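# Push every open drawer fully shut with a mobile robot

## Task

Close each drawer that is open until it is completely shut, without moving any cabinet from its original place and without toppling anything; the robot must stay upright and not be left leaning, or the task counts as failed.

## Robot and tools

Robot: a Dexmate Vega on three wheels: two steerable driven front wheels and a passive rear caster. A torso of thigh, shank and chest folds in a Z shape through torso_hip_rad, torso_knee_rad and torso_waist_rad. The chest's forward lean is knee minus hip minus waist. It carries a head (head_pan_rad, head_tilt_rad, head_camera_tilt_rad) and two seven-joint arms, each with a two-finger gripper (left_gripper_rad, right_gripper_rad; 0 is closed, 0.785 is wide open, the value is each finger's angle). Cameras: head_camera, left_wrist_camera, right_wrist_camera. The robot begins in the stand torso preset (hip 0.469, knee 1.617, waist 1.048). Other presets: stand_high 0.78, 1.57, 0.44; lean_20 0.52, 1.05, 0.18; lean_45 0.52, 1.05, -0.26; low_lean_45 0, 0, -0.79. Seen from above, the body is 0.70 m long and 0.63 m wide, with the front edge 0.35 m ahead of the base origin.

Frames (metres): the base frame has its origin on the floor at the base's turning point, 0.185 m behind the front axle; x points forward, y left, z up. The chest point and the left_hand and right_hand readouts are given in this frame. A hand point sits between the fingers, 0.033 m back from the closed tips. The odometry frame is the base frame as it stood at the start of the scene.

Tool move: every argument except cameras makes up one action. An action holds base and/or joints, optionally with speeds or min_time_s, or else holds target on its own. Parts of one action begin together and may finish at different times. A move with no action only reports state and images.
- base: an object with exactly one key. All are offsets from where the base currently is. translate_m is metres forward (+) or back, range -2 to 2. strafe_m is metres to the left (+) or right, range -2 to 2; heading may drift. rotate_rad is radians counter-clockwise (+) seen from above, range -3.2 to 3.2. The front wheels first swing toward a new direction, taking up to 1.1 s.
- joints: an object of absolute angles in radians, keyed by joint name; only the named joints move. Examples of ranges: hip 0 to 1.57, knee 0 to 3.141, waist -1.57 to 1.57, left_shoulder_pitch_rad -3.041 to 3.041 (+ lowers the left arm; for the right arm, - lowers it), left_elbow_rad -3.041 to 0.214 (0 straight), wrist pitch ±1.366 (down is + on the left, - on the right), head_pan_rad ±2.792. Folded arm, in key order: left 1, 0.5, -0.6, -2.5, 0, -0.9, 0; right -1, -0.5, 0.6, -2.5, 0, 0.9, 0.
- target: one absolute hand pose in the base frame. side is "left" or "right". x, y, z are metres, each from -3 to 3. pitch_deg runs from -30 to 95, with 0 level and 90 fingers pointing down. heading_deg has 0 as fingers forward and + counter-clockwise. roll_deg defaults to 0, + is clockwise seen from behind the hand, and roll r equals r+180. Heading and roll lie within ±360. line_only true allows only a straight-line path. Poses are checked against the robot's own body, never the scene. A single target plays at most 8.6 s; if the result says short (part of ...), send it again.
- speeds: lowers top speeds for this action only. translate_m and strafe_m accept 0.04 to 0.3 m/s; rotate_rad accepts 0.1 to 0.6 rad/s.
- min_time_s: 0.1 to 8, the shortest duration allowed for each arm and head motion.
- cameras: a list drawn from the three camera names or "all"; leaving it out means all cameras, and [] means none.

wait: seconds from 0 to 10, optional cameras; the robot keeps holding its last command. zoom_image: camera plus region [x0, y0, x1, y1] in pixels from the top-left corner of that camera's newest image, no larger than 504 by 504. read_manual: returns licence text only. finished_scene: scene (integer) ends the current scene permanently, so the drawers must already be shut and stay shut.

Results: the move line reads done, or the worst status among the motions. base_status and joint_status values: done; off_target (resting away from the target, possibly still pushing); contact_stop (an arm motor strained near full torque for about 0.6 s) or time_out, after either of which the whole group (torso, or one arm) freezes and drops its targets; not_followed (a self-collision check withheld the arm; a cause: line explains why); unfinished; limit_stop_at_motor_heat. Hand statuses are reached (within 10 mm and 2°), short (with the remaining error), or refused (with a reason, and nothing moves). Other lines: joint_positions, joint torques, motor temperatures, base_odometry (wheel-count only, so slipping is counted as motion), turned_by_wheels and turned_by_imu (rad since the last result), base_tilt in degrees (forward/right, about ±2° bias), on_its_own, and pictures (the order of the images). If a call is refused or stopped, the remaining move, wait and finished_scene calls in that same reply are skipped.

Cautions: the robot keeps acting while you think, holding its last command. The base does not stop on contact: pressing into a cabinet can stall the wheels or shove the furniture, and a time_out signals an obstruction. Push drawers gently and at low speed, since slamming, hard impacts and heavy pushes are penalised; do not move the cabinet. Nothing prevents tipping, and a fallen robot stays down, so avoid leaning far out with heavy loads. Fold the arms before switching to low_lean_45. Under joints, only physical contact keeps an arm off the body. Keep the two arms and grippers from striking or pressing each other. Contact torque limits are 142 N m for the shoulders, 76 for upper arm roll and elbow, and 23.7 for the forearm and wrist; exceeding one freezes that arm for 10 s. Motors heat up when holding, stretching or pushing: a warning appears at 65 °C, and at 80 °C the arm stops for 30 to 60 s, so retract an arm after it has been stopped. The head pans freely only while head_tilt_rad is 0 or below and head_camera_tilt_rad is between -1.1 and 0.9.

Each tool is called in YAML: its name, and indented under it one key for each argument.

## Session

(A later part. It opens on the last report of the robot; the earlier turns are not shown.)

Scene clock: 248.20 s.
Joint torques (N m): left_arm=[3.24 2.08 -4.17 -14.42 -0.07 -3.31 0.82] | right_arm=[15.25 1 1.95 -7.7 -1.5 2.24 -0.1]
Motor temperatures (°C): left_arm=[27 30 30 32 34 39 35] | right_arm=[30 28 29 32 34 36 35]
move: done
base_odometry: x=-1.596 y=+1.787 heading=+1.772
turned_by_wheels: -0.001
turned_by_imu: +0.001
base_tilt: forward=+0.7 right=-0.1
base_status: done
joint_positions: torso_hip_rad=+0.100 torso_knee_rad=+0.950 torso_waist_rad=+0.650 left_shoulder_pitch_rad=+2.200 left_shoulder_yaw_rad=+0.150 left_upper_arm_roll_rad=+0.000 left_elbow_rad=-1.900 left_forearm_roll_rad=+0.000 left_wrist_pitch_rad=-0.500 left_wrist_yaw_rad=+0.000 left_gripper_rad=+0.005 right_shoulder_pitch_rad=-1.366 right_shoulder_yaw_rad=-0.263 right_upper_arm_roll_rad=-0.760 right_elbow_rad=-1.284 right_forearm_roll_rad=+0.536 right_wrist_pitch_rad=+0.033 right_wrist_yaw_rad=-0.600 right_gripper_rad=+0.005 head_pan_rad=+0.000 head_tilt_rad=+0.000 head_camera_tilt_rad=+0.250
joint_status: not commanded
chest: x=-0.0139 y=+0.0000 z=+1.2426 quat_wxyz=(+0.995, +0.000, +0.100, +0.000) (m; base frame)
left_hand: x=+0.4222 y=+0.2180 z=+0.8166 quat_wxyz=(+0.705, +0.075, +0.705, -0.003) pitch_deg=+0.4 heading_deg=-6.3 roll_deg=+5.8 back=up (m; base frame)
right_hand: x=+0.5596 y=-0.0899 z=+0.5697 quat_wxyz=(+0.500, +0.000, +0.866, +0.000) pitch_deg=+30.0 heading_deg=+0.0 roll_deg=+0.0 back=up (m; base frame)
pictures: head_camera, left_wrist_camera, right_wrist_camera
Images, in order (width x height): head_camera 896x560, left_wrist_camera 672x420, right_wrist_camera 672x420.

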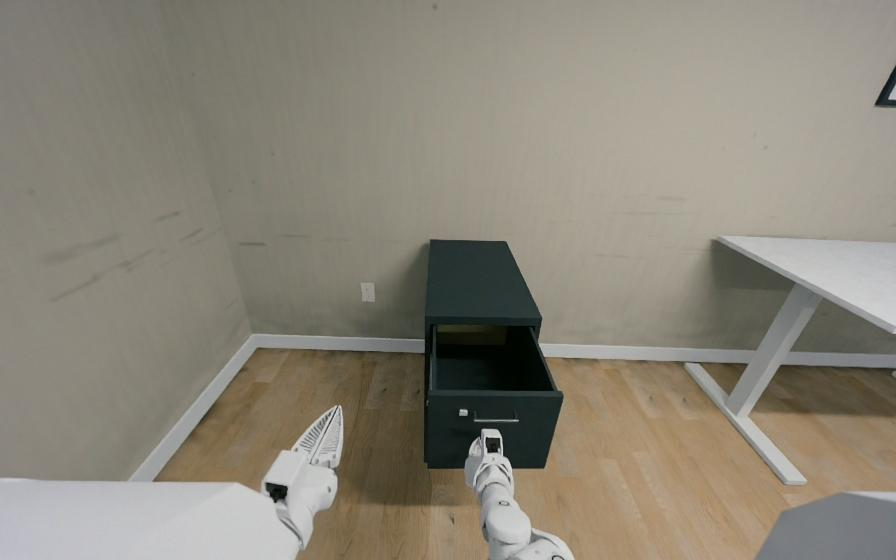

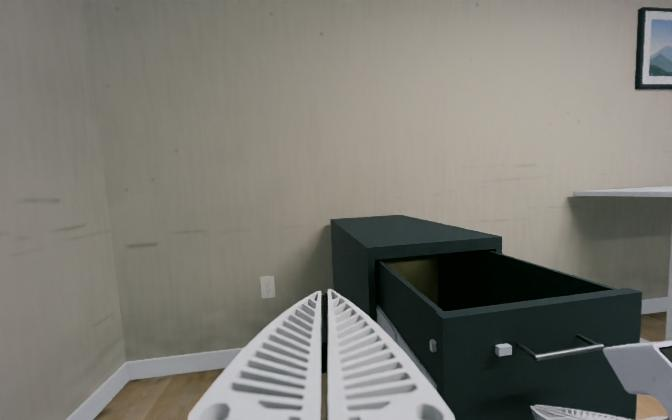

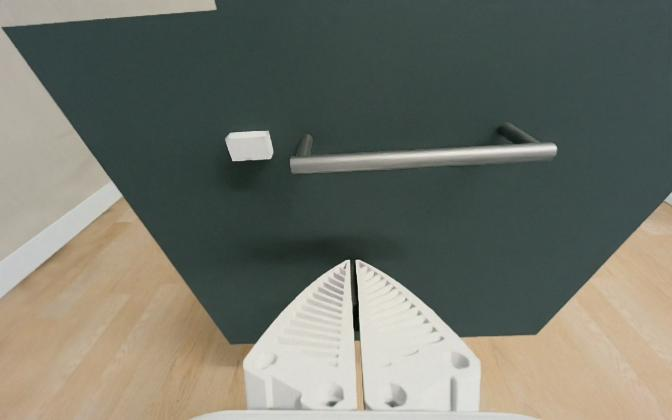

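move:
  base: {"translate_m":0.22}
  speeds: {"translate_m":0.08}

Scene clock: 255.77 s.
Joint torques (N m): left_arm=[3.25 2.73 -2.02 -12.43 0.44 -2.18 0.12] | right_arm=[14.86 1.06 2.81 -7.14 -1.55 2.03 -0.15]
Motor temperatures (°C): left_arm=[27 30 30 32 34 39 35] | right_arm=[30 28 29 32 34 36 35]
move: done
base_odometry: x=-1.640 y=+2.003 heading=+1.771
turned_by_wheels: -0.001
turned_by_imu: +0.001
base_tilt: forward=+0.7 right=-0.1
base_status: done
joint_positions: torso_hip_rad=+0.100 torso_knee_rad=+0.950 torso_waist_rad=+0.650 left_shoulder_pitch_rad=+2.200 left_shoulder_yaw_rad=+0.150 left_upper_arm_roll_rad=+0.000 left_elbow_rad=-1.900 left_forearm_roll_rad=+0.000 left_wrist_pitch_rad=-0.500 left_wrist_yaw_rad=+0.000 left_gripper_rad=+0.005 right_shoulder_pitch_rad=-1.366 right_shoulder_yaw_rad=-0.263 right_upper_arm_roll_rad=-0.760 right_elbow_rad=-1.284 right_forearm_roll_rad=+0.536 right_wrist_pitch_rad=+0.033 right_wrist_yaw_rad=-0.600 right_gripper_rad=+0.005 head_pan_rad=+0.000 head_tilt_rad=+0.000 head_camera_tilt_rad=+0.250
joint_status: not commanded
chest: x=-0.0139 y=+0.0000 z=+1.2426 quat_wxyz=(+0.995, +0.000, +0.100, +0.000) (m; base frame)
left_hand: x=+0.4222 y=+0.2180 z=+0.8166 quat_wxyz=(+0.705, +0.075, +0.705, -0.003) pitch_deg=+0.4 heading_deg=-6.3 roll_deg=+5.8 back=up (m; base frame)
right_hand: x=+0.5596 y=-0.0899 z=+0.5697 quat_wxyz=(+0.500, +0.000, +0.866, +0.000) pitch_deg=+30.0 heading_deg=+0.0 roll_deg=+0.0 back=up (m; base frame)
pictures: head_camera, left_wrist_camera, right_wrist_camera
Images, in order (width x height): head_camera 896x560, left_wrist_camera 672x420, right_wrist_camera 672x420.

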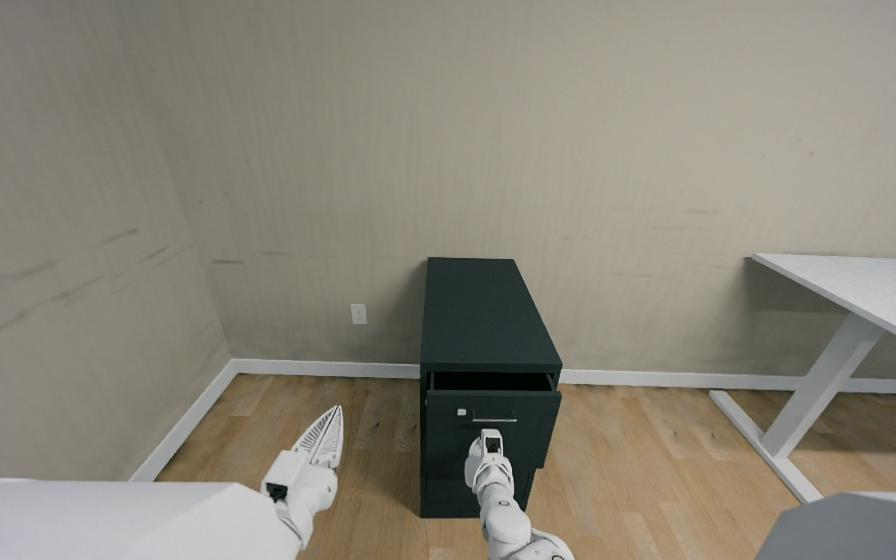

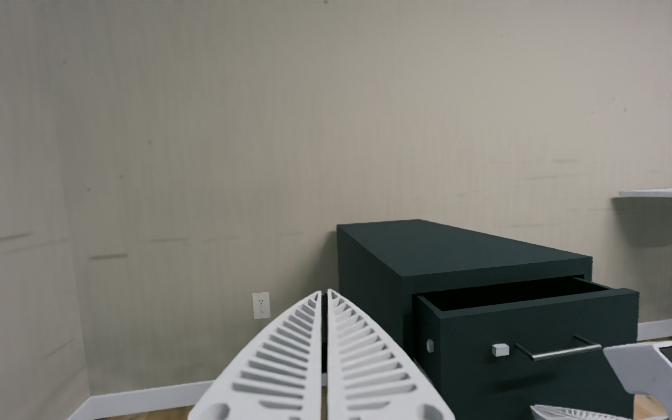

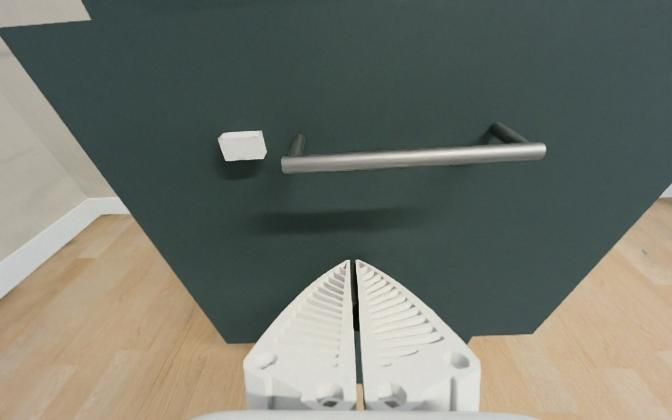

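move:
  base: {"translate_m":0.06}
  speeds: {"translate_m":0.06}

Scene clock: 260.10 s.
Joint torques (N m): left_arm=[2.79 2.68 -3.15 -13.88 -0.52 -2.55 0.7] | right_arm=[14.55 1.13 3.33 -7.6 -1.61 2.26 -0.03]
Motor temperatures (°C): left_arm=[27 30 30 32 34 39 35] | right_arm=[30 28 29 32 34 36 35]
move: done
base_odometry: x=-1.652 y=+2.061 heading=+1.770
turned_by_wheels: -0.001
turned_by_imu: +0.000
base_tilt: forward=+0.7 right=-0.1
base_status: done
joint_positions: torso_hip_rad=+0.100 torso_knee_rad=+0.950 torso_waist_rad=+0.650 left_shoulder_pitch_rad=+2.200 left_shoulder_yaw_rad=+0.150 left_upper_arm_roll_rad=+0.000 left_elbow_rad=-1.900 left_forearm_roll_rad=+0.000 left_wrist_pitch_rad=-0.500 left_wrist_yaw_rad=+0.000 left_gripper_rad=+0.005 right_shoulder_pitch_rad=-1.366 right_shoulder_yaw_rad=-0.263 right_upper_arm_roll_rad=-0.760 right_elbow_rad=-1.284 right_forearm_roll_rad=+0.536 right_wrist_pitch_rad=+0.033 right_wrist_yaw_rad=-0.600 right_gripper_rad=+0.005 head_pan_rad=+0.000 head_tilt_rad=+0.000 head_camera_tilt_rad=+0.250
joint_status: not commanded
chest: x=-0.0139 y=+0.0000 z=+1.2426 quat_wxyz=(+0.995, +0.000, +0.100, +0.000) (m; base frame)
left_hand: x=+0.4222 y=+0.2180 z=+0.8166 quat_wxyz=(+0.705, +0.075, +0.705, -0.003) pitch_deg=+0.4 heading_deg=-6.3 roll_deg=+5.8 back=up (m; base frame)
right_hand: x=+0.5596 y=-0.0899 z=+0.5697 quat_wxyz=(+0.500, +0.000, +0.866, +0.000) pitch_deg=+30.0 heading_deg=+0.0 roll_deg=+0.0 back=up (m; base frame)
pictures: head_camera, left_wrist_camera, right_wrist_camera
Images, in order (width x height): head_camera 896x560, left_wrist_camera 672x420, right_wrist_camera 672x420.

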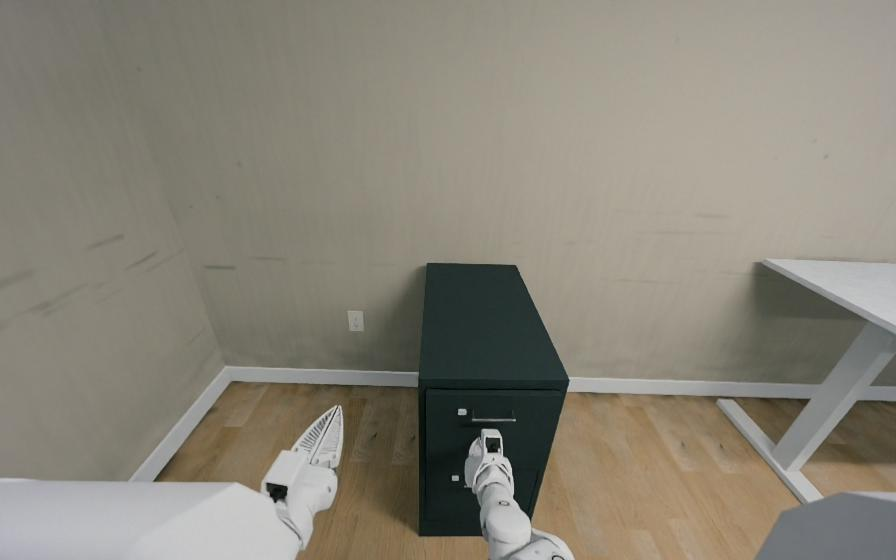

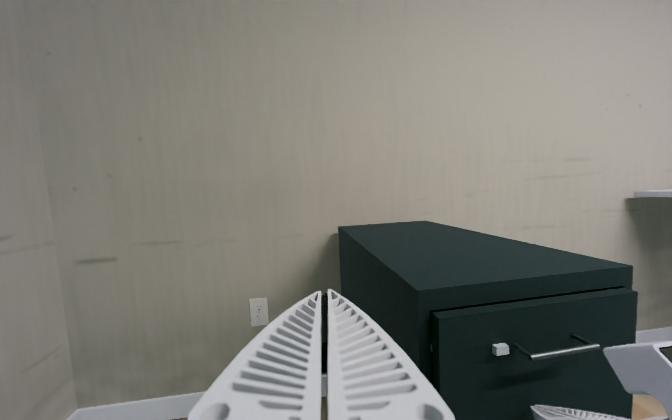

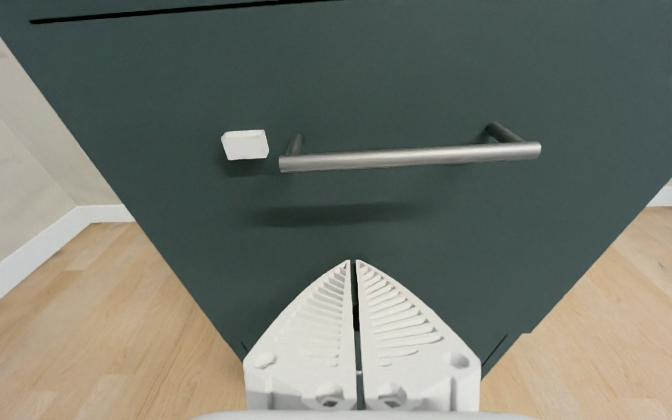

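move:
  base: {"translate_m":0.05}
  speeds: {"translate_m":0.05}

zoom_image:
  camera: "left_wrist_camera"
  region: [330, 210, 672, 420]

Scene clock: 264.40 s.
Joint torques (N m): left_arm=[1.45 1.98 -3.19 -12.01 -0.36 -3.8 0.31] | right_arm=[26 2.18 12.34 -10.85 -4.3 5.5 1.15]
Motor temperatures (°C): left_arm=[27 30 30 32 34 39 35] | right_arm=[30 28 29 32 34 36 35]
move: done
base_odometry: x=-1.662 y=+2.110 heading=+1.769
turned_by_wheels: -0.001
turned_by_imu: +0.000
base_tilt: forward=+0.6 right=+0.0
base_status: done
joint_positions: torso_hip_rad=+0.100 torso_knee_rad=+0.950 torso_waist_rad=+0.650 left_shoulder_pitch_rad=+2.200 left_shoulder_yaw_rad=+0.150 left_upper_arm_roll_rad=+0.000 left_elbow_rad=-1.900 left_forearm_roll_rad=+0.000 left_wrist_pitch_rad=-0.500 left_wrist_yaw_rad=+0.000 left_gripper_rad=+0.005 right_shoulder_pitch_rad=-1.367 right_shoulder_yaw_rad=-0.263 right_upper_arm_roll_rad=-0.761 right_elbow_rad=-1.283 right_forearm_roll_rad=+0.536 right_wrist_pitch_rad=+0.032 right_wrist_yaw_rad=-0.600 right_gripper_rad=+0.005 head_pan_rad=+0.000 head_tilt_rad=+0.000 head_camera_tilt_rad=+0.250
joint_status: not commanded
chest: x=-0.0142 y=+0.0000 z=+1.2426 quat_wxyz=(+0.995, +0.000, +0.100, +0.000) (m; base frame)
left_hand: x=+0.4221 y=+0.2180 z=+0.8168 quat_wxyz=(+0.705, +0.075, +0.705, -0.003) pitch_deg=+0.3 heading_deg=-6.3 roll_deg=+5.8 back=up (m; base frame)
right_hand: x=+0.5585 y=-0.0897 z=+0.5688 quat_wxyz=(+0.499, +0.000, +0.867, +0.000) pitch_deg=+30.2 heading_deg=+0.0 roll_deg=+0.0 back=up (m; base frame)
pictures: head_camera, left_wrist_camera, right_wrist_camera
Images, in order (width x height): head_camera 896x560, left_wrist_camera 672x420, right_wrist_camera 672x420.

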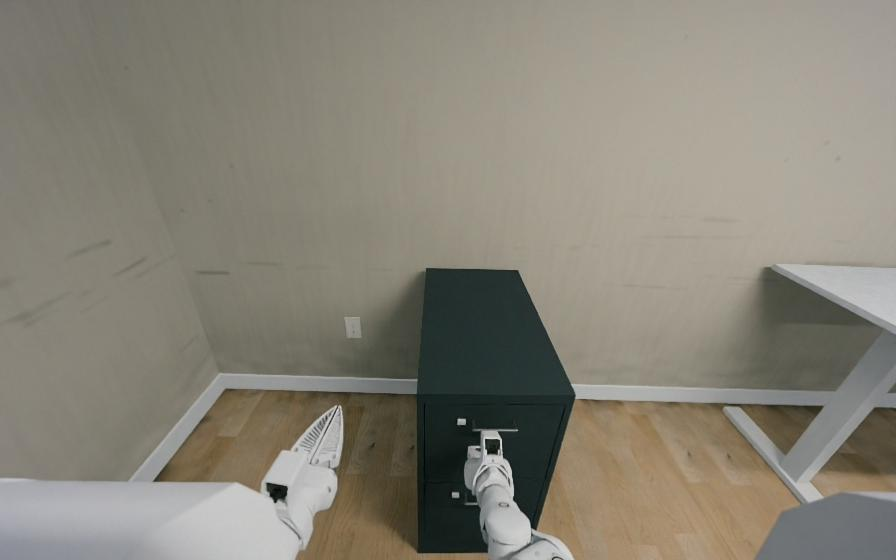

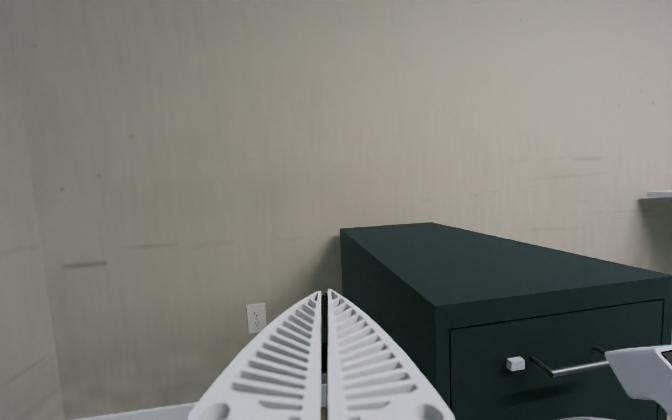

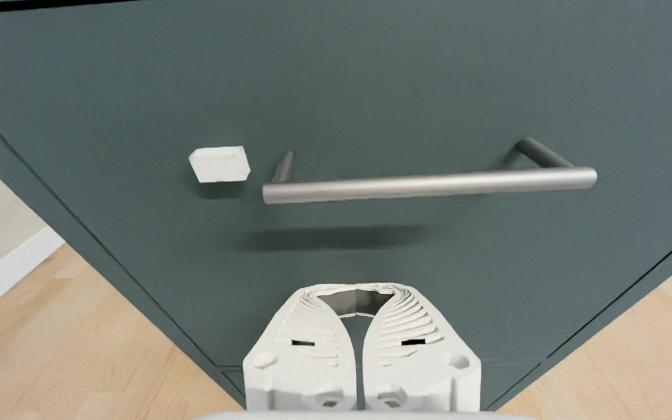

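Scaled by 1.474 from the camera's 672x420 image, which has a finer 960x600 frame.

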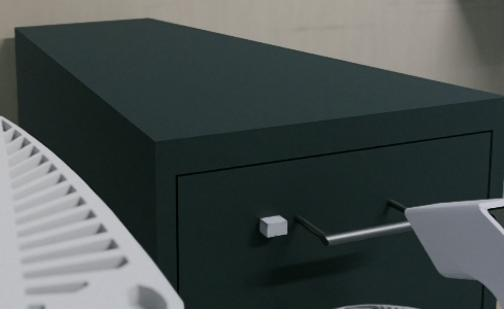

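move:
  base: {"translate_m":-0.2}
  speeds: {"translate_m":0.1}
  cameras: []

move:
  base: {"translate_m":-0.5}
  speeds: {"translate_m":0.25}
  cameras: ["head_camera"]

zoom_image:
  camera: "head_camera"
  region: [380, 190, 600, 430]

move:
  joints: {"head_pan_rad":2.0}
  cameras: ["head_camera"]

Scene clock: 274.00 s.
Joint torques (N m): left_arm=[2.54 2.57 -2.1 -12.86 -0.07 -3.09 0.62] | right_arm=[15.46 2.35 6.12 -10.8 -1.7 2.48 0.23]
Motor temperatures (°C): left_arm=[27 30 30 32 34 39 35] | right_arm=[31 28 30 32 34 37 35]
move: done
base_odometry: x=-1.622 y=+1.914 heading=+1.769
turned_by_wheels: +0.000
turned_by_imu: +0.001
base_tilt: forward=+0.7 right=-0.1
base_status: done
joint_positions: torso_hip_rad=+0.100 torso_knee_rad=+0.950 torso_waist_rad=+0.650 left_shoulder_pitch_rad=+2.200 left_shoulder_yaw_rad=+0.150 left_upper_arm_roll_rad=+0.000 left_elbow_rad=-1.900 left_forearm_roll_rad=+0.000 left_wrist_pitch_rad=-0.500 left_wrist_yaw_rad=+0.000 left_gripper_rad=+0.005 right_shoulder_pitch_rad=-1.366 right_shoulder_yaw_rad=-0.263 right_upper_arm_roll_rad=-0.760 right_elbow_rad=-1.283 right_forearm_roll_rad=+0.536 right_wrist_pitch_rad=+0.033 right_wrist_yaw_rad=-0.600 right_gripper_rad=+0.005 head_pan_rad=+0.000 head_tilt_rad=+0.000 head_camera_tilt_rad=+0.250
joint_status: not commanded
chest: x=-0.0140 y=+0.0000 z=+1.2426 quat_wxyz=(+0.995, +0.000, +0.100, +0.000) (m; base frame)
left_hand: x=+0.4222 y=+0.2180 z=+0.8167 quat_wxyz=(+0.705, +0.075, +0.705, -0.003) pitch_deg=+0.4 heading_deg=-6.3 roll_deg=+5.8 back=up (m; base frame)
right_hand: x=+0.5594 y=-0.0899 z=+0.5696 quat_wxyz=(+0.500, +0.000, +0.866, +0.000) pitch_deg=+30.1 heading_deg=+0.0 roll_deg=+0.0 back=up (m; base frame)
pictures: none
No camera images: "cameras" was empty.

Scene clock: 277.43 s.
Joint torques (N m): left_arm=[3.98 3.07 -3.3 -12.14 0.31 -3.16 -0.23] | right_arm=[14.75 1.38 5.79 -10.88 -1.56 2.24 0.23]
Motor temperatures (°C): left_arm=[27 30 30 32 34 39 35] | right_arm=[31 28 30 32 34 37 35]
move: done
base_odometry: x=-1.524 y=+1.424 heading=+1.768
turned_by_wheels: -0.001
turned_by_imu: -0.001
base_tilt: forward=+0.6 right=-0.1
base_status: done
joint_positions: torso_hip_rad=+0.100 torso_knee_rad=+0.950 torso_waist_rad=+0.650 left_shoulder_pitch_rad=+2.200 left_shoulder_yaw_rad=+0.150 left_upper_arm_roll_rad=+0.000 left_elbow_rad=-1.900 left_forearm_roll_rad=+0.000 left_wrist_pitch_rad=-0.500 left_wrist_yaw_rad=+0.000 left_gripper_rad=+0.005 right_shoulder_pitch_rad=-1.366 right_shoulder_yaw_rad=-0.263 right_upper_arm_roll_rad=-0.760 right_elbow_rad=-1.283 right_forearm_roll_rad=+0.536 right_wrist_pitch_rad=+0.033 right_wrist_yaw_rad=-0.600 right_gripper_rad=+0.005 head_pan_rad=+0.000 head_tilt_rad=+0.000 head_camera_tilt_rad=+0.250
joint_status: not commanded
chest: x=-0.0139 y=+0.0000 z=+1.2426 quat_wxyz=(+0.995, +0.000, +0.100, +0.000) (m; base frame)
left_hand: x=+0.4222 y=+0.2180 z=+0.8167 quat_wxyz=(+0.705, +0.075, +0.705, -0.003) pitch_deg=+0.4 heading_deg=-6.3 roll_deg=+5.8 back=up (m; base frame)
right_hand: x=+0.5594 y=-0.0899 z=+0.5695 quat_wxyz=(+0.500, +0.000, +0.866, +0.000) pitch_deg=+30.1 heading_deg=+0.0 roll_deg=+0.0 back=up (m; base frame)
pictures: head_camera
Images, in order (width x height): head_camera 896x560.

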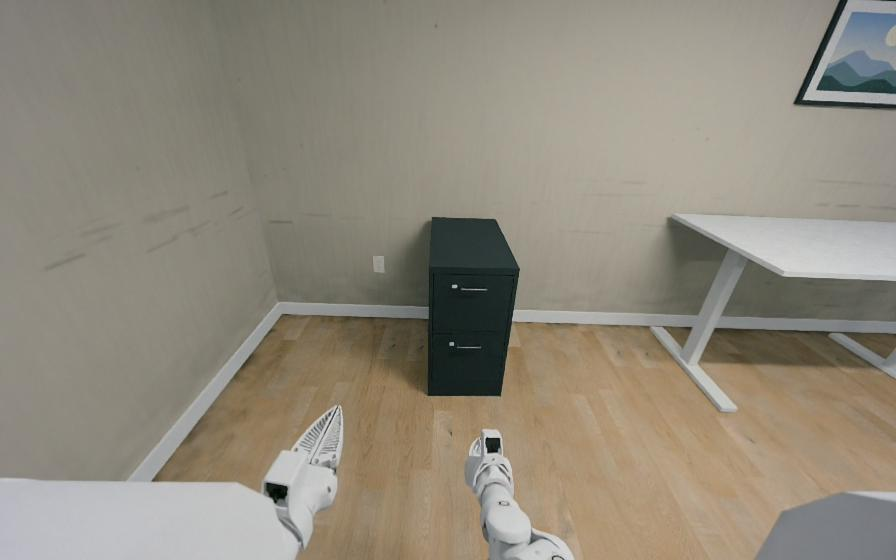

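Scaled by 2.100 from the camera's 896x560 image, which has a finer 960x600 frame.

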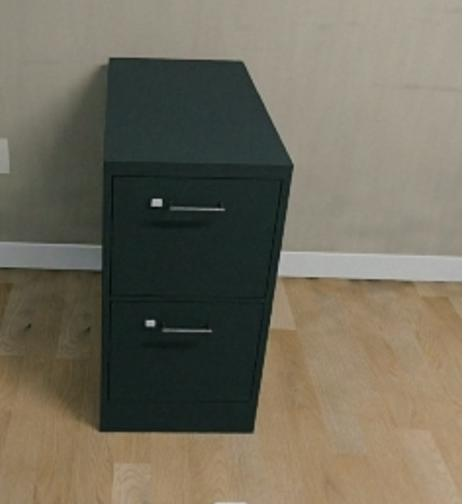

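Scene clock: 279.43 s.
Joint torques (N m): left_arm=[4.85 1.73 -3.97 -12.01 -0.49 -2.44 0.16] | right_arm=[14.6 1.51 5.64 -11.58 -1.55 1.9 0.26]
Motor temperatures (°C): left_arm=[27 30 30 32 34 39 35] | right_arm=[31 28 30 32 34 37 35]
move: done
base_odometry: x=-1.524 y=+1.424 heading=+1.768
turned_by_wheels: +0.000
turned_by_imu: +0.000
base_tilt: forward=+0.7 right=+0.0
base_status: not commanded
joint_positions: torso_hip_rad=+0.100 torso_knee_rad=+0.950 torso_waist_rad=+0.650 left_shoulder_pitch_rad=+2.200 left_shoulder_yaw_rad=+0.150 left_upper_arm_roll_rad=+0.000 left_elbow_rad=-1.900 left_forearm_roll_rad=+0.000 left_wrist_pitch_rad=-0.500 left_wrist_yaw_rad=+0.000 left_gripper_rad=+0.005 right_shoulder_pitch_rad=-1.366 right_shoulder_yaw_rad=-0.263 right_upper_arm_roll_rad=-0.760 right_elbow_rad=-1.283 right_forearm_roll_rad=+0.536 right_wrist_pitch_rad=+0.033 right_wrist_yaw_rad=-0.600 right_gripper_rad=+0.005 head_pan_rad=+2.000 head_tilt_rad=+0.000 head_camera_tilt_rad=+0.250
joint_status: all done
chest: x=-0.0139 y=+0.0000 z=+1.2426 quat_wxyz=(+0.995, +0.000, +0.100, +0.000) (m; base frame)
left_hand: x=+0.4222 y=+0.2180 z=+0.8167 quat_wxyz=(+0.705, +0.075, +0.705, -0.003) pitch_deg=+0.4 heading_deg=-6.3 roll_deg=+5.8 back=up (m; base frame)
right_hand: x=+0.5594 y=-0.0899 z=+0.5695 quat_wxyz=(+0.500, +0.000, +0.866, +0.000) pitch_deg=+30.1 heading_deg=+0.0 roll_deg=+0.0 back=up (m; base frame)
pictures: head_camera
Images, in order (width x height): head_camera 896x560.

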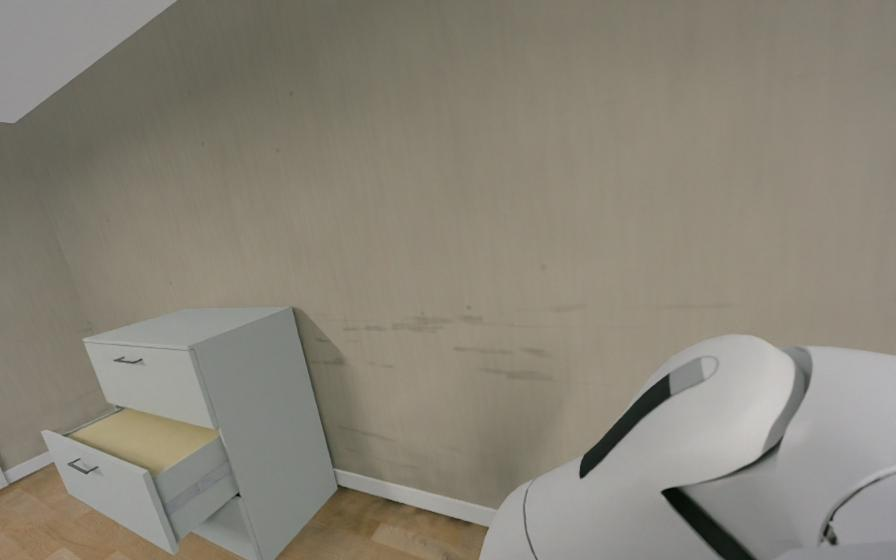

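move:
  base: {"strafe_m":-0.6}
  joints: {"head_pan_rad":0}
  cameras: []

move:
  joints: {"right_shoulder_pitch_rad":-2.2,"right_shoulder_yaw_rad":-0.2,"right_upper_arm_roll_rad":0,"right_elbow_rad":-1.9,"right_forearm_roll_rad":0,"right_wrist_pitch_rad":0.5,"right_wrist_yaw_rad":0}
  cameras: []

move:
  base: {"rotate_rad":1.61}
  cameras: ["head_camera"]

Scene clock: 294.83 s.
Joint torques (N m): left_arm=[4.76 1.38 -3.27 -12.63 0.11 -2.43 0.01] | right_arm=[14.8 2.51 5.34 -10.56 -1.58 1.95 0.16]
Motor temperatures (°C): left_arm=[27 30 30 32 34 39 35] | right_arm=[31 28 30 32 34 36 35]
move: done
base_odometry: x=-0.936 y=+1.541 heading=+1.764
turned_by_wheels: -0.005
turned_by_imu: -0.003
base_tilt: forward=+0.6 right=+0.0
base_status: done
joint_positions: torso_hip_rad=+0.100 torso_knee_rad=+0.950 torso_waist_rad=+0.650 left_shoulder_pitch_rad=+2.200 left_shoulder_yaw_rad=+0.150 left_upper_arm_roll_rad=+0.000 left_elbow_rad=-1.900 left_forearm_roll_rad=+0.000 left_wrist_pitch_rad=-0.500 left_wrist_yaw_rad=+0.000 left_gripper_rad=+0.005 right_shoulder_pitch_rad=-1.366 right_shoulder_yaw_rad=-0.263 right_upper_arm_roll_rad=-0.760 right_elbow_rad=-1.283 right_forearm_roll_rad=+0.536 right_wrist_pitch_rad=+0.033 right_wrist_yaw_rad=-0.600 right_gripper_rad=+0.005 head_pan_rad=+0.000 head_tilt_rad=+0.000 head_camera_tilt_rad=+0.250
joint_status: all done
chest: x=-0.0139 y=+0.0000 z=+1.2426 quat_wxyz=(+0.995, +0.000, +0.100, +0.000) (m; base frame)
left_hand: x=+0.4222 y=+0.2180 z=+0.8167 quat_wxyz=(+0.705, +0.075, +0.705, -0.003) pitch_deg=+0.4 heading_deg=-6.3 roll_deg=+5.8 back=up (m; base frame)
right_hand: x=+0.5594 y=-0.0899 z=+0.5695 quat_wxyz=(+0.500, +0.000, +0.866, +0.000) pitch_deg=+30.1 heading_deg=+0.0 roll_deg=+0.0 back=up (m; base frame)
pictures: none
No camera images: "cameras" was empty.

Scene clock: 299.33 s.
Joint torques (N m): left_arm=[3.98 2.33 -4.59 -13.64 0.24 -3.59 0.19] | right_arm=[-5.59 0.24 4.66 -11.02 -0.28 2.43 -0.16]
Motor temperatures (°C): left_arm=[27 30 30 32 34 39 35] | right_arm=[31 28 30 32 34 36 35]
move: done
base_odometry: x=-0.936 y=+1.541 heading=+1.764
turned_by_wheels: +0.000
turned_by_imu: +0.001
base_tilt: forward=+0.7 right=+0.0
base_status: not commanded
joint_positions: torso_hip_rad=+0.100 torso_knee_rad=+0.950 torso_waist_rad=+0.650 left_shoulder_pitch_rad=+2.200 left_shoulder_yaw_rad=+0.150 left_upper_arm_roll_rad=+0.000 left_elbow_rad=-1.900 left_forearm_roll_rad=+0.000 left_wrist_pitch_rad=-0.500 left_wrist_yaw_rad=+0.000 left_gripper_rad=+0.005 right_shoulder_pitch_rad=-2.194 right_shoulder_yaw_rad=-0.201 right_upper_arm_roll_rad=-0.006 right_elbow_rad=-1.895 right_forearm_roll_rad=+0.004 right_wrist_pitch_rad=+0.496 right_wrist_yaw_rad=-0.004 right_gripper_rad=+0.005 head_pan_rad=+0.000 head_tilt_rad=+0.000 head_camera_tilt_rad=+0.250
joint_status: all done
chest: x=-0.0139 y=+0.0000 z=+1.2426 quat_wxyz=(+0.995, +0.000, +0.100, +0.000) (m; base frame)
left_hand: x=+0.4222 y=+0.2180 z=+0.8167 quat_wxyz=(+0.705, +0.075, +0.705, -0.003) pitch_deg=+0.4 heading_deg=-6.3 roll_deg=+5.8 back=up (m; base frame)
right_hand: x=+0.4235 y=-0.2141 z=+0.8144 quat_wxyz=(+0.703, -0.096, +0.705, +0.006) pitch_deg=+0.7 heading_deg=+8.2 roll_deg=-7.3 back=up (m; base frame)
pictures: none
No camera images: "cameras" was empty.

Scene clock: 303.63 s.
Joint torques (N m): left_arm=[5.01 0.09 -2.76 -14.33 0 -1.93 0.25] | right_arm=[-6.8 0.7 5.09 -11.62 -0.14 2.81 -0.03]
Motor temperatures (°C): left_arm=[27 30 30 32 34 39 35] | right_arm=[31 28 30 32 34 36 35]
move: done
base_odometry: x=-0.935 y=+1.542 heading=-2.907
turned_by_wheels: +1.612
turned_by_imu: +1.582
base_tilt: forward=+0.7 right=-0.1
base_status: done
joint_positions: torso_hip_rad=+0.100 torso_knee_rad=+0.950 torso_waist_rad=+0.650 left_shoulder_pitch_rad=+2.200 left_shoulder_yaw_rad=+0.150 left_upper_arm_roll_rad=+0.000 left_elbow_rad=-1.900 left_forearm_roll_rad=+0.000 left_wrist_pitch_rad=-0.500 left_wrist_yaw_rad=+0.000 left_gripper_rad=+0.005 right_shoulder_pitch_rad=-2.200 right_shoulder_yaw_rad=-0.200 right_upper_arm_roll_rad=+0.000 right_elbow_rad=-1.900 right_forearm_roll_rad=+0.000 right_wrist_pitch_rad=+0.500 right_wrist_yaw_rad=+0.000 right_gripper_rad=+0.005 head_pan_rad=+0.000 head_tilt_rad=+0.000 head_camera_tilt_rad=+0.250
joint_status: not commanded
chest: x=-0.0139 y=+0.0000 z=+1.2426 quat_wxyz=(+0.995, +0.000, +0.100, +0.000) (m; base frame)
left_hand: x=+0.4222 y=+0.2180 z=+0.8167 quat_wxyz=(+0.705, +0.075, +0.705, -0.003) pitch_deg=+0.4 heading_deg=-6.3 roll_deg=+5.8 back=up (m; base frame)
right_hand: x=+0.4218 y=-0.2144 z=+0.8162 quat_wxyz=(+0.703, -0.100, +0.704, +0.005) pitch_deg=+0.6 heading_deg=+8.4 roll_deg=-7.7 back=up (m; base frame)
pictures: head_camera
Images, in order (width x height): head_camera 896x560.

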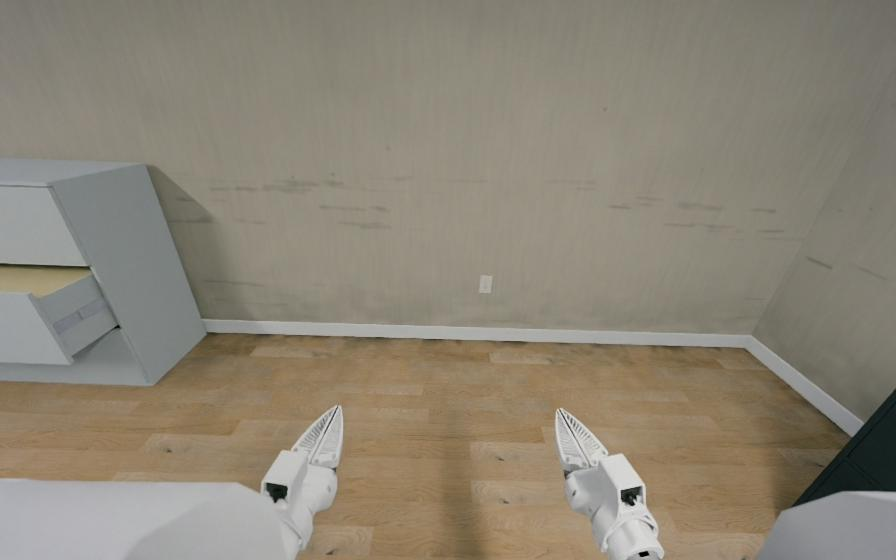

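move:
  base: {"strafe_m":1.9}
  cameras: ["head_camera"]

Scene clock: 317.00 s.
Joint torques (N m): left_arm=[4.2 3.34 -2.28 -13.12 0.67 -2.45 0.76] | right_arm=[-5.74 0.25 4.4 -12.43 0.01 2.67 -0.05]
Motor temperatures (°C): left_arm=[27 30 30 32 34 39 35] | right_arm=[30 28 29 33 34 36 35]
move: done
base_odometry: x=-0.465 y=-0.294 heading=-2.881
turned_by_wheels: +0.026
turned_by_imu: +0.013
base_tilt: forward=+0.6 right=-0.1
base_status: done
joint_positions: torso_hip_rad=+0.100 torso_knee_rad=+0.950 torso_waist_rad=+0.650 left_shoulder_pitch_rad=+2.200 left_shoulder_yaw_rad=+0.150 left_upper_arm_roll_rad=+0.000 left_elbow_rad=-1.900 left_forearm_roll_rad=+0.000 left_wrist_pitch_rad=-0.500 left_wrist_yaw_rad=+0.000 left_gripper_rad=+0.005 right_shoulder_pitch_rad=-2.200 right_shoulder_yaw_rad=-0.200 right_upper_arm_roll_rad=+0.000 right_elbow_rad=-1.900 right_forearm_roll_rad=+0.000 right_wrist_pitch_rad=+0.500 right_wrist_yaw_rad=+0.000 right_gripper_rad=+0.005 head_pan_rad=+0.000 head_tilt_rad=+0.000 head_camera_tilt_rad=+0.250
joint_status: not commanded
chest: x=-0.0139 y=+0.0000 z=+1.2426 quat_wxyz=(+0.995, +0.000, +0.100, +0.000) (m; base frame)
left_hand: x=+0.4222 y=+0.2180 z=+0.8167 quat_wxyz=(+0.705, +0.075, +0.705, -0.003) pitch_deg=+0.4 heading_deg=-6.3 roll_deg=+5.8 back=up (m; base frame)
right_hand: x=+0.4218 y=-0.2144 z=+0.8162 quat_wxyz=(+0.703, -0.100, +0.704, +0.004) pitch_deg=+0.6 heading_deg=+8.4 roll_deg=-7.7 back=up (m; base frame)
pictures: head_camera
Images, in order (width x height): head_camera 896x560.

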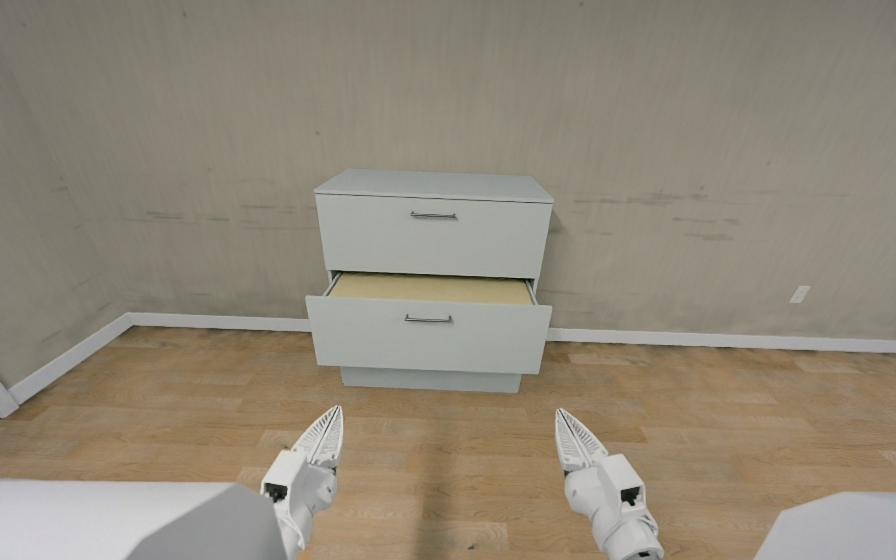

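move:
  base: {"rotate_rad":-0.045}
  cameras: []

move:
  target: {"side":"right","x":0.57,"y":-0.09,"z":0.51,"pitch_deg":35,"heading_deg":0}
  cameras: []

move:
  base: {"strafe_m":0.22}

Scene clock: 329.27 s.
Joint torques (N m): left_arm=[4.07 3.48 -2.74 -12.83 -0.1 -2.27 0.48] | right_arm=[-5.68 1.3 4.19 -11.71 -0.06 2.49 -0.1]
Motor temperatures (°C): left_arm=[27 30 30 32 34 39 35] | right_arm=[30 28 29 33 34 36 35]
move: done
base_odometry: x=-0.465 y=-0.294 heading=-2.926
turned_by_wheels: -0.045
turned_by_imu: -0.043
base_tilt: forward=+0.7 right=-0.1
base_status: done
joint_positions: torso_hip_rad=+0.100 torso_knee_rad=+0.950 torso_waist_rad=+0.650 left_shoulder_pitch_rad=+2.200 left_shoulder_yaw_rad=+0.150 left_upper_arm_roll_rad=+0.000 left_elbow_rad=-1.900 left_forearm_roll_rad=+0.000 left_wrist_pitch_rad=-0.500 left_wrist_yaw_rad=+0.000 left_gripper_rad=+0.005 right_shoulder_pitch_rad=-2.200 right_shoulder_yaw_rad=-0.200 right_upper_arm_roll_rad=+0.000 right_elbow_rad=-1.900 right_forearm_roll_rad=+0.000 right_wrist_pitch_rad=+0.500 right_wrist_yaw_rad=+0.000 right_gripper_rad=+0.005 head_pan_rad=+0.000 head_tilt_rad=+0.000 head_camera_tilt_rad=+0.250
joint_status: not commanded
chest: x=-0.0139 y=+0.0000 z=+1.2426 quat_wxyz=(+0.995, +0.000, +0.100, +0.000) (m; base frame)
left_hand: x=+0.4222 y=+0.2180 z=+0.8167 quat_wxyz=(+0.705, +0.075, +0.705, -0.003) pitch_deg=+0.4 heading_deg=-6.3 roll_deg=+5.8 back=up (m; base frame)
right_hand: x=+0.4218 y=-0.2144 z=+0.8162 quat_wxyz=(+0.703, -0.100, +0.704, +0.004) pitch_deg=+0.6 heading_deg=+8.4 roll_deg=-7.7 back=up (m; base frame)
pictures: none
No camera images: "cameras" was empty.

Scene clock: 329.57 s.
Joint torques (N m): left_arm=[4.75 0.33 -2.7 -11.39 -0.27 -2.01 0.38] | right_arm=[-6.03 0.09 4.48 -12 -0.14 3.3 -0.11]
Motor temperatures (°C): left_arm=[27 30 30 32 34 39 35] | right_arm=[30 28 29 33 34 36 35]
move: refused
base_odometry: x=-0.465 y=-0.294 heading=-2.926
turned_by_wheels: +0.000
turned_by_imu: +0.000
base_tilt: forward=+0.6 right=-0.2
base_status: not commanded
joint_positions: torso_hip_rad=+0.100 torso_knee_rad=+0.950 torso_waist_rad=+0.650 left_shoulder_pitch_rad=+2.200 left_shoulder_yaw_rad=+0.150 left_upper_arm_roll_rad=+0.000 left_elbow_rad=-1.900 left_forearm_roll_rad=+0.000 left_wrist_pitch_rad=-0.500 left_wrist_yaw_rad=+0.000 left_gripper_rad=+0.005 right_shoulder_pitch_rad=-2.200 right_shoulder_yaw_rad=-0.200 right_upper_arm_roll_rad=+0.000 right_elbow_rad=-1.900 right_forearm_roll_rad=+0.000 right_wrist_pitch_rad=+0.500 right_wrist_yaw_rad=+0.000 right_gripper_rad=+0.005 head_pan_rad=+0.000 head_tilt_rad=+0.000 head_camera_tilt_rad=+0.250
joint_status: not commanded
chest: x=-0.0139 y=+0.0000 z=+1.2426 quat_wxyz=(+0.995, +0.000, +0.100, +0.000) (m; base frame)
left_hand: x=+0.4222 y=+0.2180 z=+0.8167 quat_wxyz=(+0.705, +0.075, +0.705, -0.003) pitch_deg=+0.4 heading_deg=-6.3 roll_deg=+5.8 back=up (m; base frame)
right_hand: x=+0.4218 y=-0.2144 z=+0.8162 quat_wxyz=(+0.703, -0.100, +0.704, +0.004) pitch_deg=+0.6 heading_deg=+8.4 roll_deg=-7.7 back=up (m; base frame)
right_hand_status: refused: neither the straight line nor an arc passes: the line comes too near the robot; the best arc brings the right forearm within 1.9 cm of the torso (limit 2.0). Nothing moved.
pictures: none
No camera images: "cameras" was empty.

not run: a stop came earlier in this reply.

Go via the known pose.

move:
  target: {"side":"right","x":0.56,"y":-0.09,"z":0.57,"pitch_deg":30,"heading_deg":0}
  cameras: []

move:
  target: {"side":"right","x":0.57,"y":-0.09,"z":0.52,"pitch_deg":32,"heading_deg":0}
  cameras: []

move:
  base: {"strafe_m":0.22}

Scene clock: 342.27 s.
Joint torques (N m): left_arm=[4.67 1.88 -2.8 -12.53 -0.19 -2.4 0.57] | right_arm=[15.19 1.62 -2.35 -5.76 -1.09 2.21 -0.22]
Motor temperatures (°C): left_arm=[27 30 30 32 34 39 35] | right_arm=[30 28 29 33 34 36 35]
move: done
base_odometry: x=-0.465 y=-0.294 heading=-2.926
turned_by_wheels: +0.000
turned_by_imu: +0.001
base_tilt: forward=+0.6 right=-0.1
base_status: not commanded
joint_positions: torso_hip_rad=+0.100 torso_knee_rad=+0.950 torso_waist_rad=+0.650 left_shoulder_pitch_rad=+2.200 left_shoulder_yaw_rad=+0.150 left_upper_arm_roll_rad=+0.000 left_elbow_rad=-1.900 left_forearm_roll_rad=+0.000 left_wrist_pitch_rad=-0.500 left_wrist_yaw_rad=+0.000 left_gripper_rad=+0.005 right_shoulder_pitch_rad=-1.372 right_shoulder_yaw_rad=-0.262 right_upper_arm_roll_rad=-0.754 right_elbow_rad=-1.288 right_forearm_roll_rad=+0.532 right_wrist_pitch_rad=+0.037 right_wrist_yaw_rad=-0.596 right_gripper_rad=+0.005 head_pan_rad=+0.000 head_tilt_rad=+0.000 head_camera_tilt_rad=+0.250
joint_status: not commanded
chest: x=-0.0139 y=+0.0000 z=+1.2426 quat_wxyz=(+0.995, +0.000, +0.100, +0.000) (m; base frame)
left_hand: x=+0.4222 y=+0.2180 z=+0.8167 quat_wxyz=(+0.705, +0.075, +0.705, -0.003) pitch_deg=+0.4 heading_deg=-6.3 roll_deg=+5.8 back=up (m; base frame)
right_hand: x=+0.5592 y=-0.0897 z=+0.5711 quat_wxyz=(+0.501, +0.001, +0.865, +0.002) pitch_deg=+29.8 heading_deg=+0.1 roll_deg=+0.3 back=up (m; base frame)
right_hand_status: reached (checked arc [the straight line was blocked], planned for 2.9 s): 1 mm and 0.3 deg off.
pictures: none
No camera images: "cameras" was empty.

Scene clock: 345.33 s.
Joint torques (N m): left_arm=[4.88 2.09 -0.02 -12.95 0.05 -3.51 0.51] | right_arm=[14.59 5.44 -2.58 -5.27 -0.6 2.07 0.2]
Motor temperatures (°C): left_arm=[27 30 30 32 34 39 35] | right_arm=[30 28 29 32 34 36 35]
move: done
base_odometry: x=-0.465 y=-0.294 heading=-2.926
turned_by_wheels: +0.000
turned_by_imu: +0.000
base_tilt: forward=+0.7 right=-0.1
base_status: not commanded
joint_positions: torso_hip_rad=+0.100 torso_knee_rad=+0.950 torso_waist_rad=+0.650 left_shoulder_pitch_rad=+2.200 left_shoulder_yaw_rad=+0.150 left_upper_arm_roll_rad=+0.000 left_elbow_rad=-1.900 left_forearm_roll_rad=+0.000 left_wrist_pitch_rad=-0.500 left_wrist_yaw_rad=+0.000 left_gripper_rad=+0.005 right_shoulder_pitch_rad=-1.258 right_shoulder_yaw_rad=-0.131 right_upper_arm_roll_rad=-0.762 right_elbow_rad=-0.914 right_forearm_roll_rad=+0.537 right_wrist_pitch_rad=+0.175 right_wrist_yaw_rad=-0.489 right_gripper_rad=+0.005 head_pan_rad=+0.000 head_tilt_rad=+0.000 head_camera_tilt_rad=+0.250
joint_status: not commanded
chest: x=-0.0139 y=+0.0000 z=+1.2426 quat_wxyz=(+0.995, +0.000, +0.100, +0.000) (m; base frame)
left_hand: x=+0.4222 y=+0.2180 z=+0.8167 quat_wxyz=(+0.705, +0.075, +0.705, -0.003) pitch_deg=+0.4 heading_deg=-6.3 roll_deg=+5.8 back=up (m; base frame)
right_hand: x=+0.5696 y=-0.0903 z=+0.5203 quat_wxyz=(+0.485, +0.000, +0.875, +0.000) pitch_deg=+32.0 heading_deg=+0.0 roll_deg=+0.0 back=up (m; base frame)
right_hand_status: reached (straight line, planned for 1.5 s): 1 mm and 0.0 deg off.
pictures: none
No camera images: "cameras" was empty.

Scene clock: 348.33 s.
Joint torques (N m): left_arm=[1.58 2.92 -2.32 -12.56 -0.21 -3.46 0.35] | right_arm=[16.36 5.47 -2.27 -4.96 -0.73 2.21 0.19]
Motor temperatures (°C): left_arm=[27 30 30 32 34 39 35] | right_arm=[30 28 29 32 34 36 35]
move: done
base_odometry: x=-0.417 y=-0.508 heading=-2.923
turned_by_wheels: +0.003
turned_by_imu: +0.002
base_tilt: forward=+0.7 right=-0.1
base_status: done
joint_positions: torso_hip_rad=+0.100 torso_knee_rad=+0.950 torso_waist_rad=+0.650 left_shoulder_pitch_rad=+2.200 left_shoulder_yaw_rad=+0.150 left_upper_arm_roll_rad=+0.000 left_elbow_rad=-1.900 left_forearm_roll_rad=+0.000 left_wrist_pitch_rad=-0.500 left_wrist_yaw_rad=+0.000 left_gripper_rad=+0.005 right_shoulder_pitch_rad=-1.256 right_shoulder_yaw_rad=-0.129 right_upper_arm_roll_rad=-0.763 right_elbow_rad=-0.908 right_forearm_roll_rad=+0.537 right_wrist_pitch_rad=+0.177 right_wrist_yaw_rad=-0.487 right_gripper_rad=+0.005 head_pan_rad=+0.000 head_tilt_rad=+0.000 head_camera_tilt_rad=+0.250
joint_status: not commanded
chest: x=-0.0139 y=+0.0000 z=+1.2426 quat_wxyz=(+0.995, +0.000, +0.100, +0.000) (m; base frame)
left_hand: x=+0.4222 y=+0.2180 z=+0.8167 quat_wxyz=(+0.705, +0.075, +0.705, -0.003) pitch_deg=+0.4 heading_deg=-6.3 roll_deg=+5.8 back=up (m; base frame)
right_hand: x=+0.5697 y=-0.0902 z=+0.5197 quat_wxyz=(+0.484, +0.000, +0.875, +0.000) pitch_deg=+32.0 heading_deg=+0.0 roll_deg=+0.0 back=up (m; base frame)
pictures: head_camera, left_wrist_camera, right_wrist_camera
Images, in order (width x height): head_camera 896x560, left_wrist_camera 672x420, right_wrist_camera 672x420.

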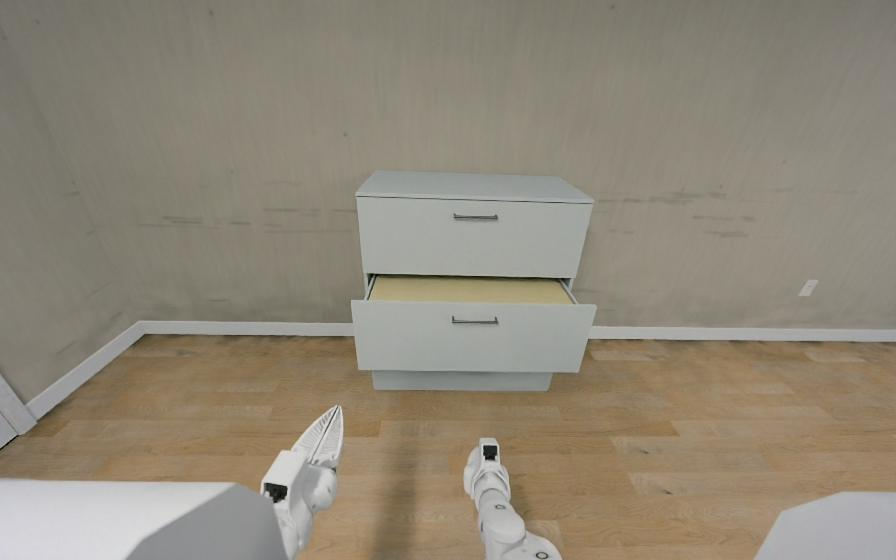

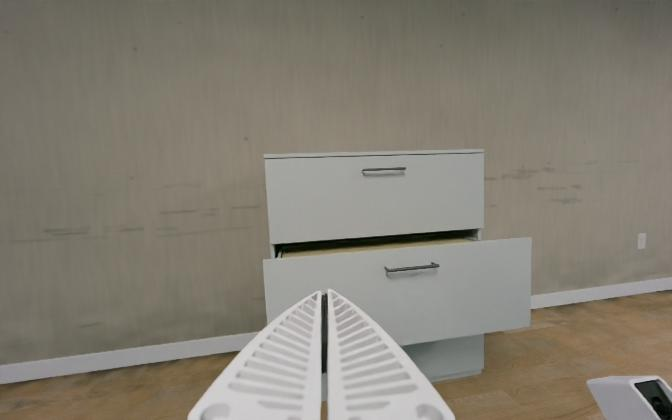

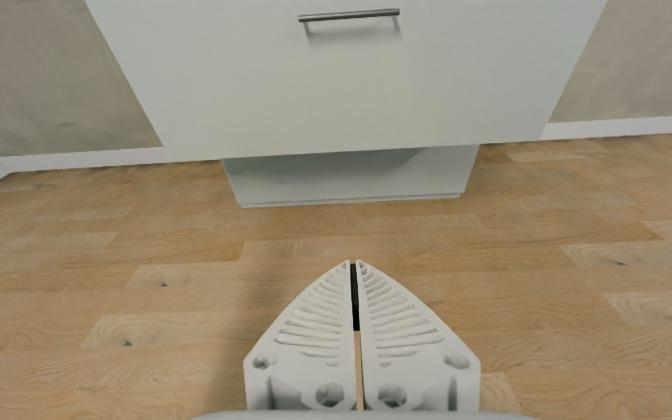

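move:
  base: {"translate_m":0.4}
  speeds: {"translate_m":0.12}

Scene clock: 355.93 s.
Joint torques (N m): left_arm=[1.98 3.16 -2.26 -13.42 -0.52 -3.26 0.21] | right_arm=[15.84 5.96 -2.16 -4.9 -0.77 2.13 0.37]
Motor temperatures (°C): left_arm=[27 30 30 32 34 39 35] | right_arm=[30 28 29 32 34 36 35]
move: done
base_odometry: x=-0.807 y=-0.597 heading=-2.923
turned_by_wheels: +0.000
turned_by_imu: +0.002
base_tilt: forward=+0.7 right=-0.1
base_status: done
joint_positions: torso_hip_rad=+0.100 torso_knee_rad=+0.950 torso_waist_rad=+0.650 left_shoulder_pitch_rad=+2.200 left_shoulder_yaw_rad=+0.150 left_upper_arm_roll_rad=+0.000 left_elbow_rad=-1.900 left_forearm_roll_rad=+0.000 left_wrist_pitch_rad=-0.500 left_wrist_yaw_rad=+0.000 left_gripper_rad=+0.005 right_shoulder_pitch_rad=-1.256 right_shoulder_yaw_rad=-0.129 right_upper_arm_roll_rad=-0.763 right_elbow_rad=-0.908 right_forearm_roll_rad=+0.537 right_wrist_pitch_rad=+0.177 right_wrist_yaw_rad=-0.487 right_gripper_rad=+0.005 head_pan_rad=+0.000 head_tilt_rad=+0.000 head_camera_tilt_rad=+0.250
joint_status: not commanded
chest: x=-0.0138 y=+0.0000 z=+1.2426 quat_wxyz=(+0.995, +0.000, +0.100, +0.000) (m; base frame)
left_hand: x=+0.4222 y=+0.2180 z=+0.8166 quat_wxyz=(+0.705, +0.075, +0.705, -0.003) pitch_deg=+0.4 heading_deg=-6.3 roll_deg=+5.8 back=up (m; base frame)
right_hand: x=+0.5697 y=-0.0902 z=+0.5196 quat_wxyz=(+0.484, +0.000, +0.875, +0.000) pitch_deg=+32.0 heading_deg=+0.0 roll_deg=+0.0 back=up (m; base frame)
pictures: head_camera, left_wrist_camera, right_wrist_camera
Images, in order (width x height): head_camera 896x560, left_wrist_camera 672x420, right_wrist_camera 672x420.

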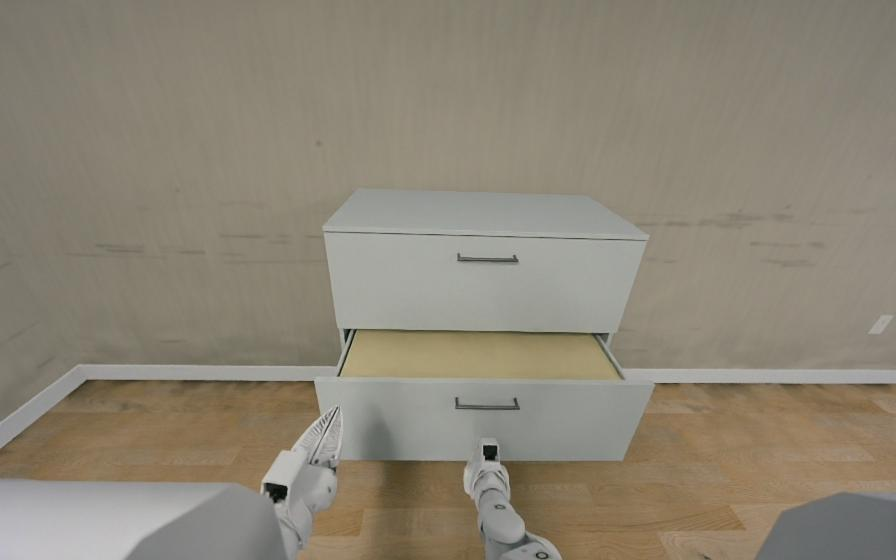

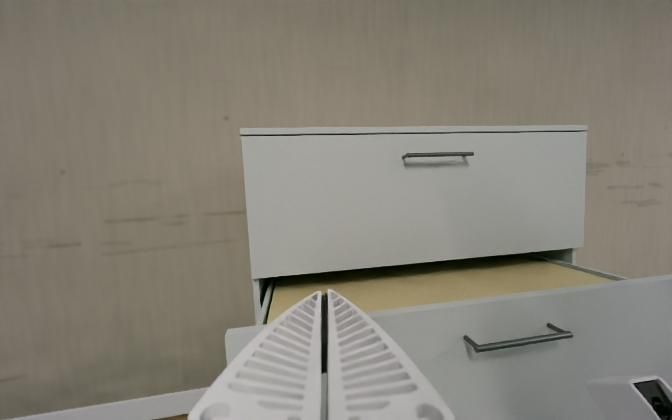

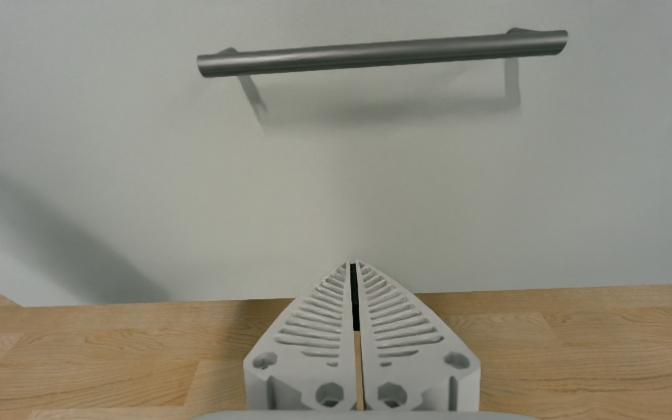

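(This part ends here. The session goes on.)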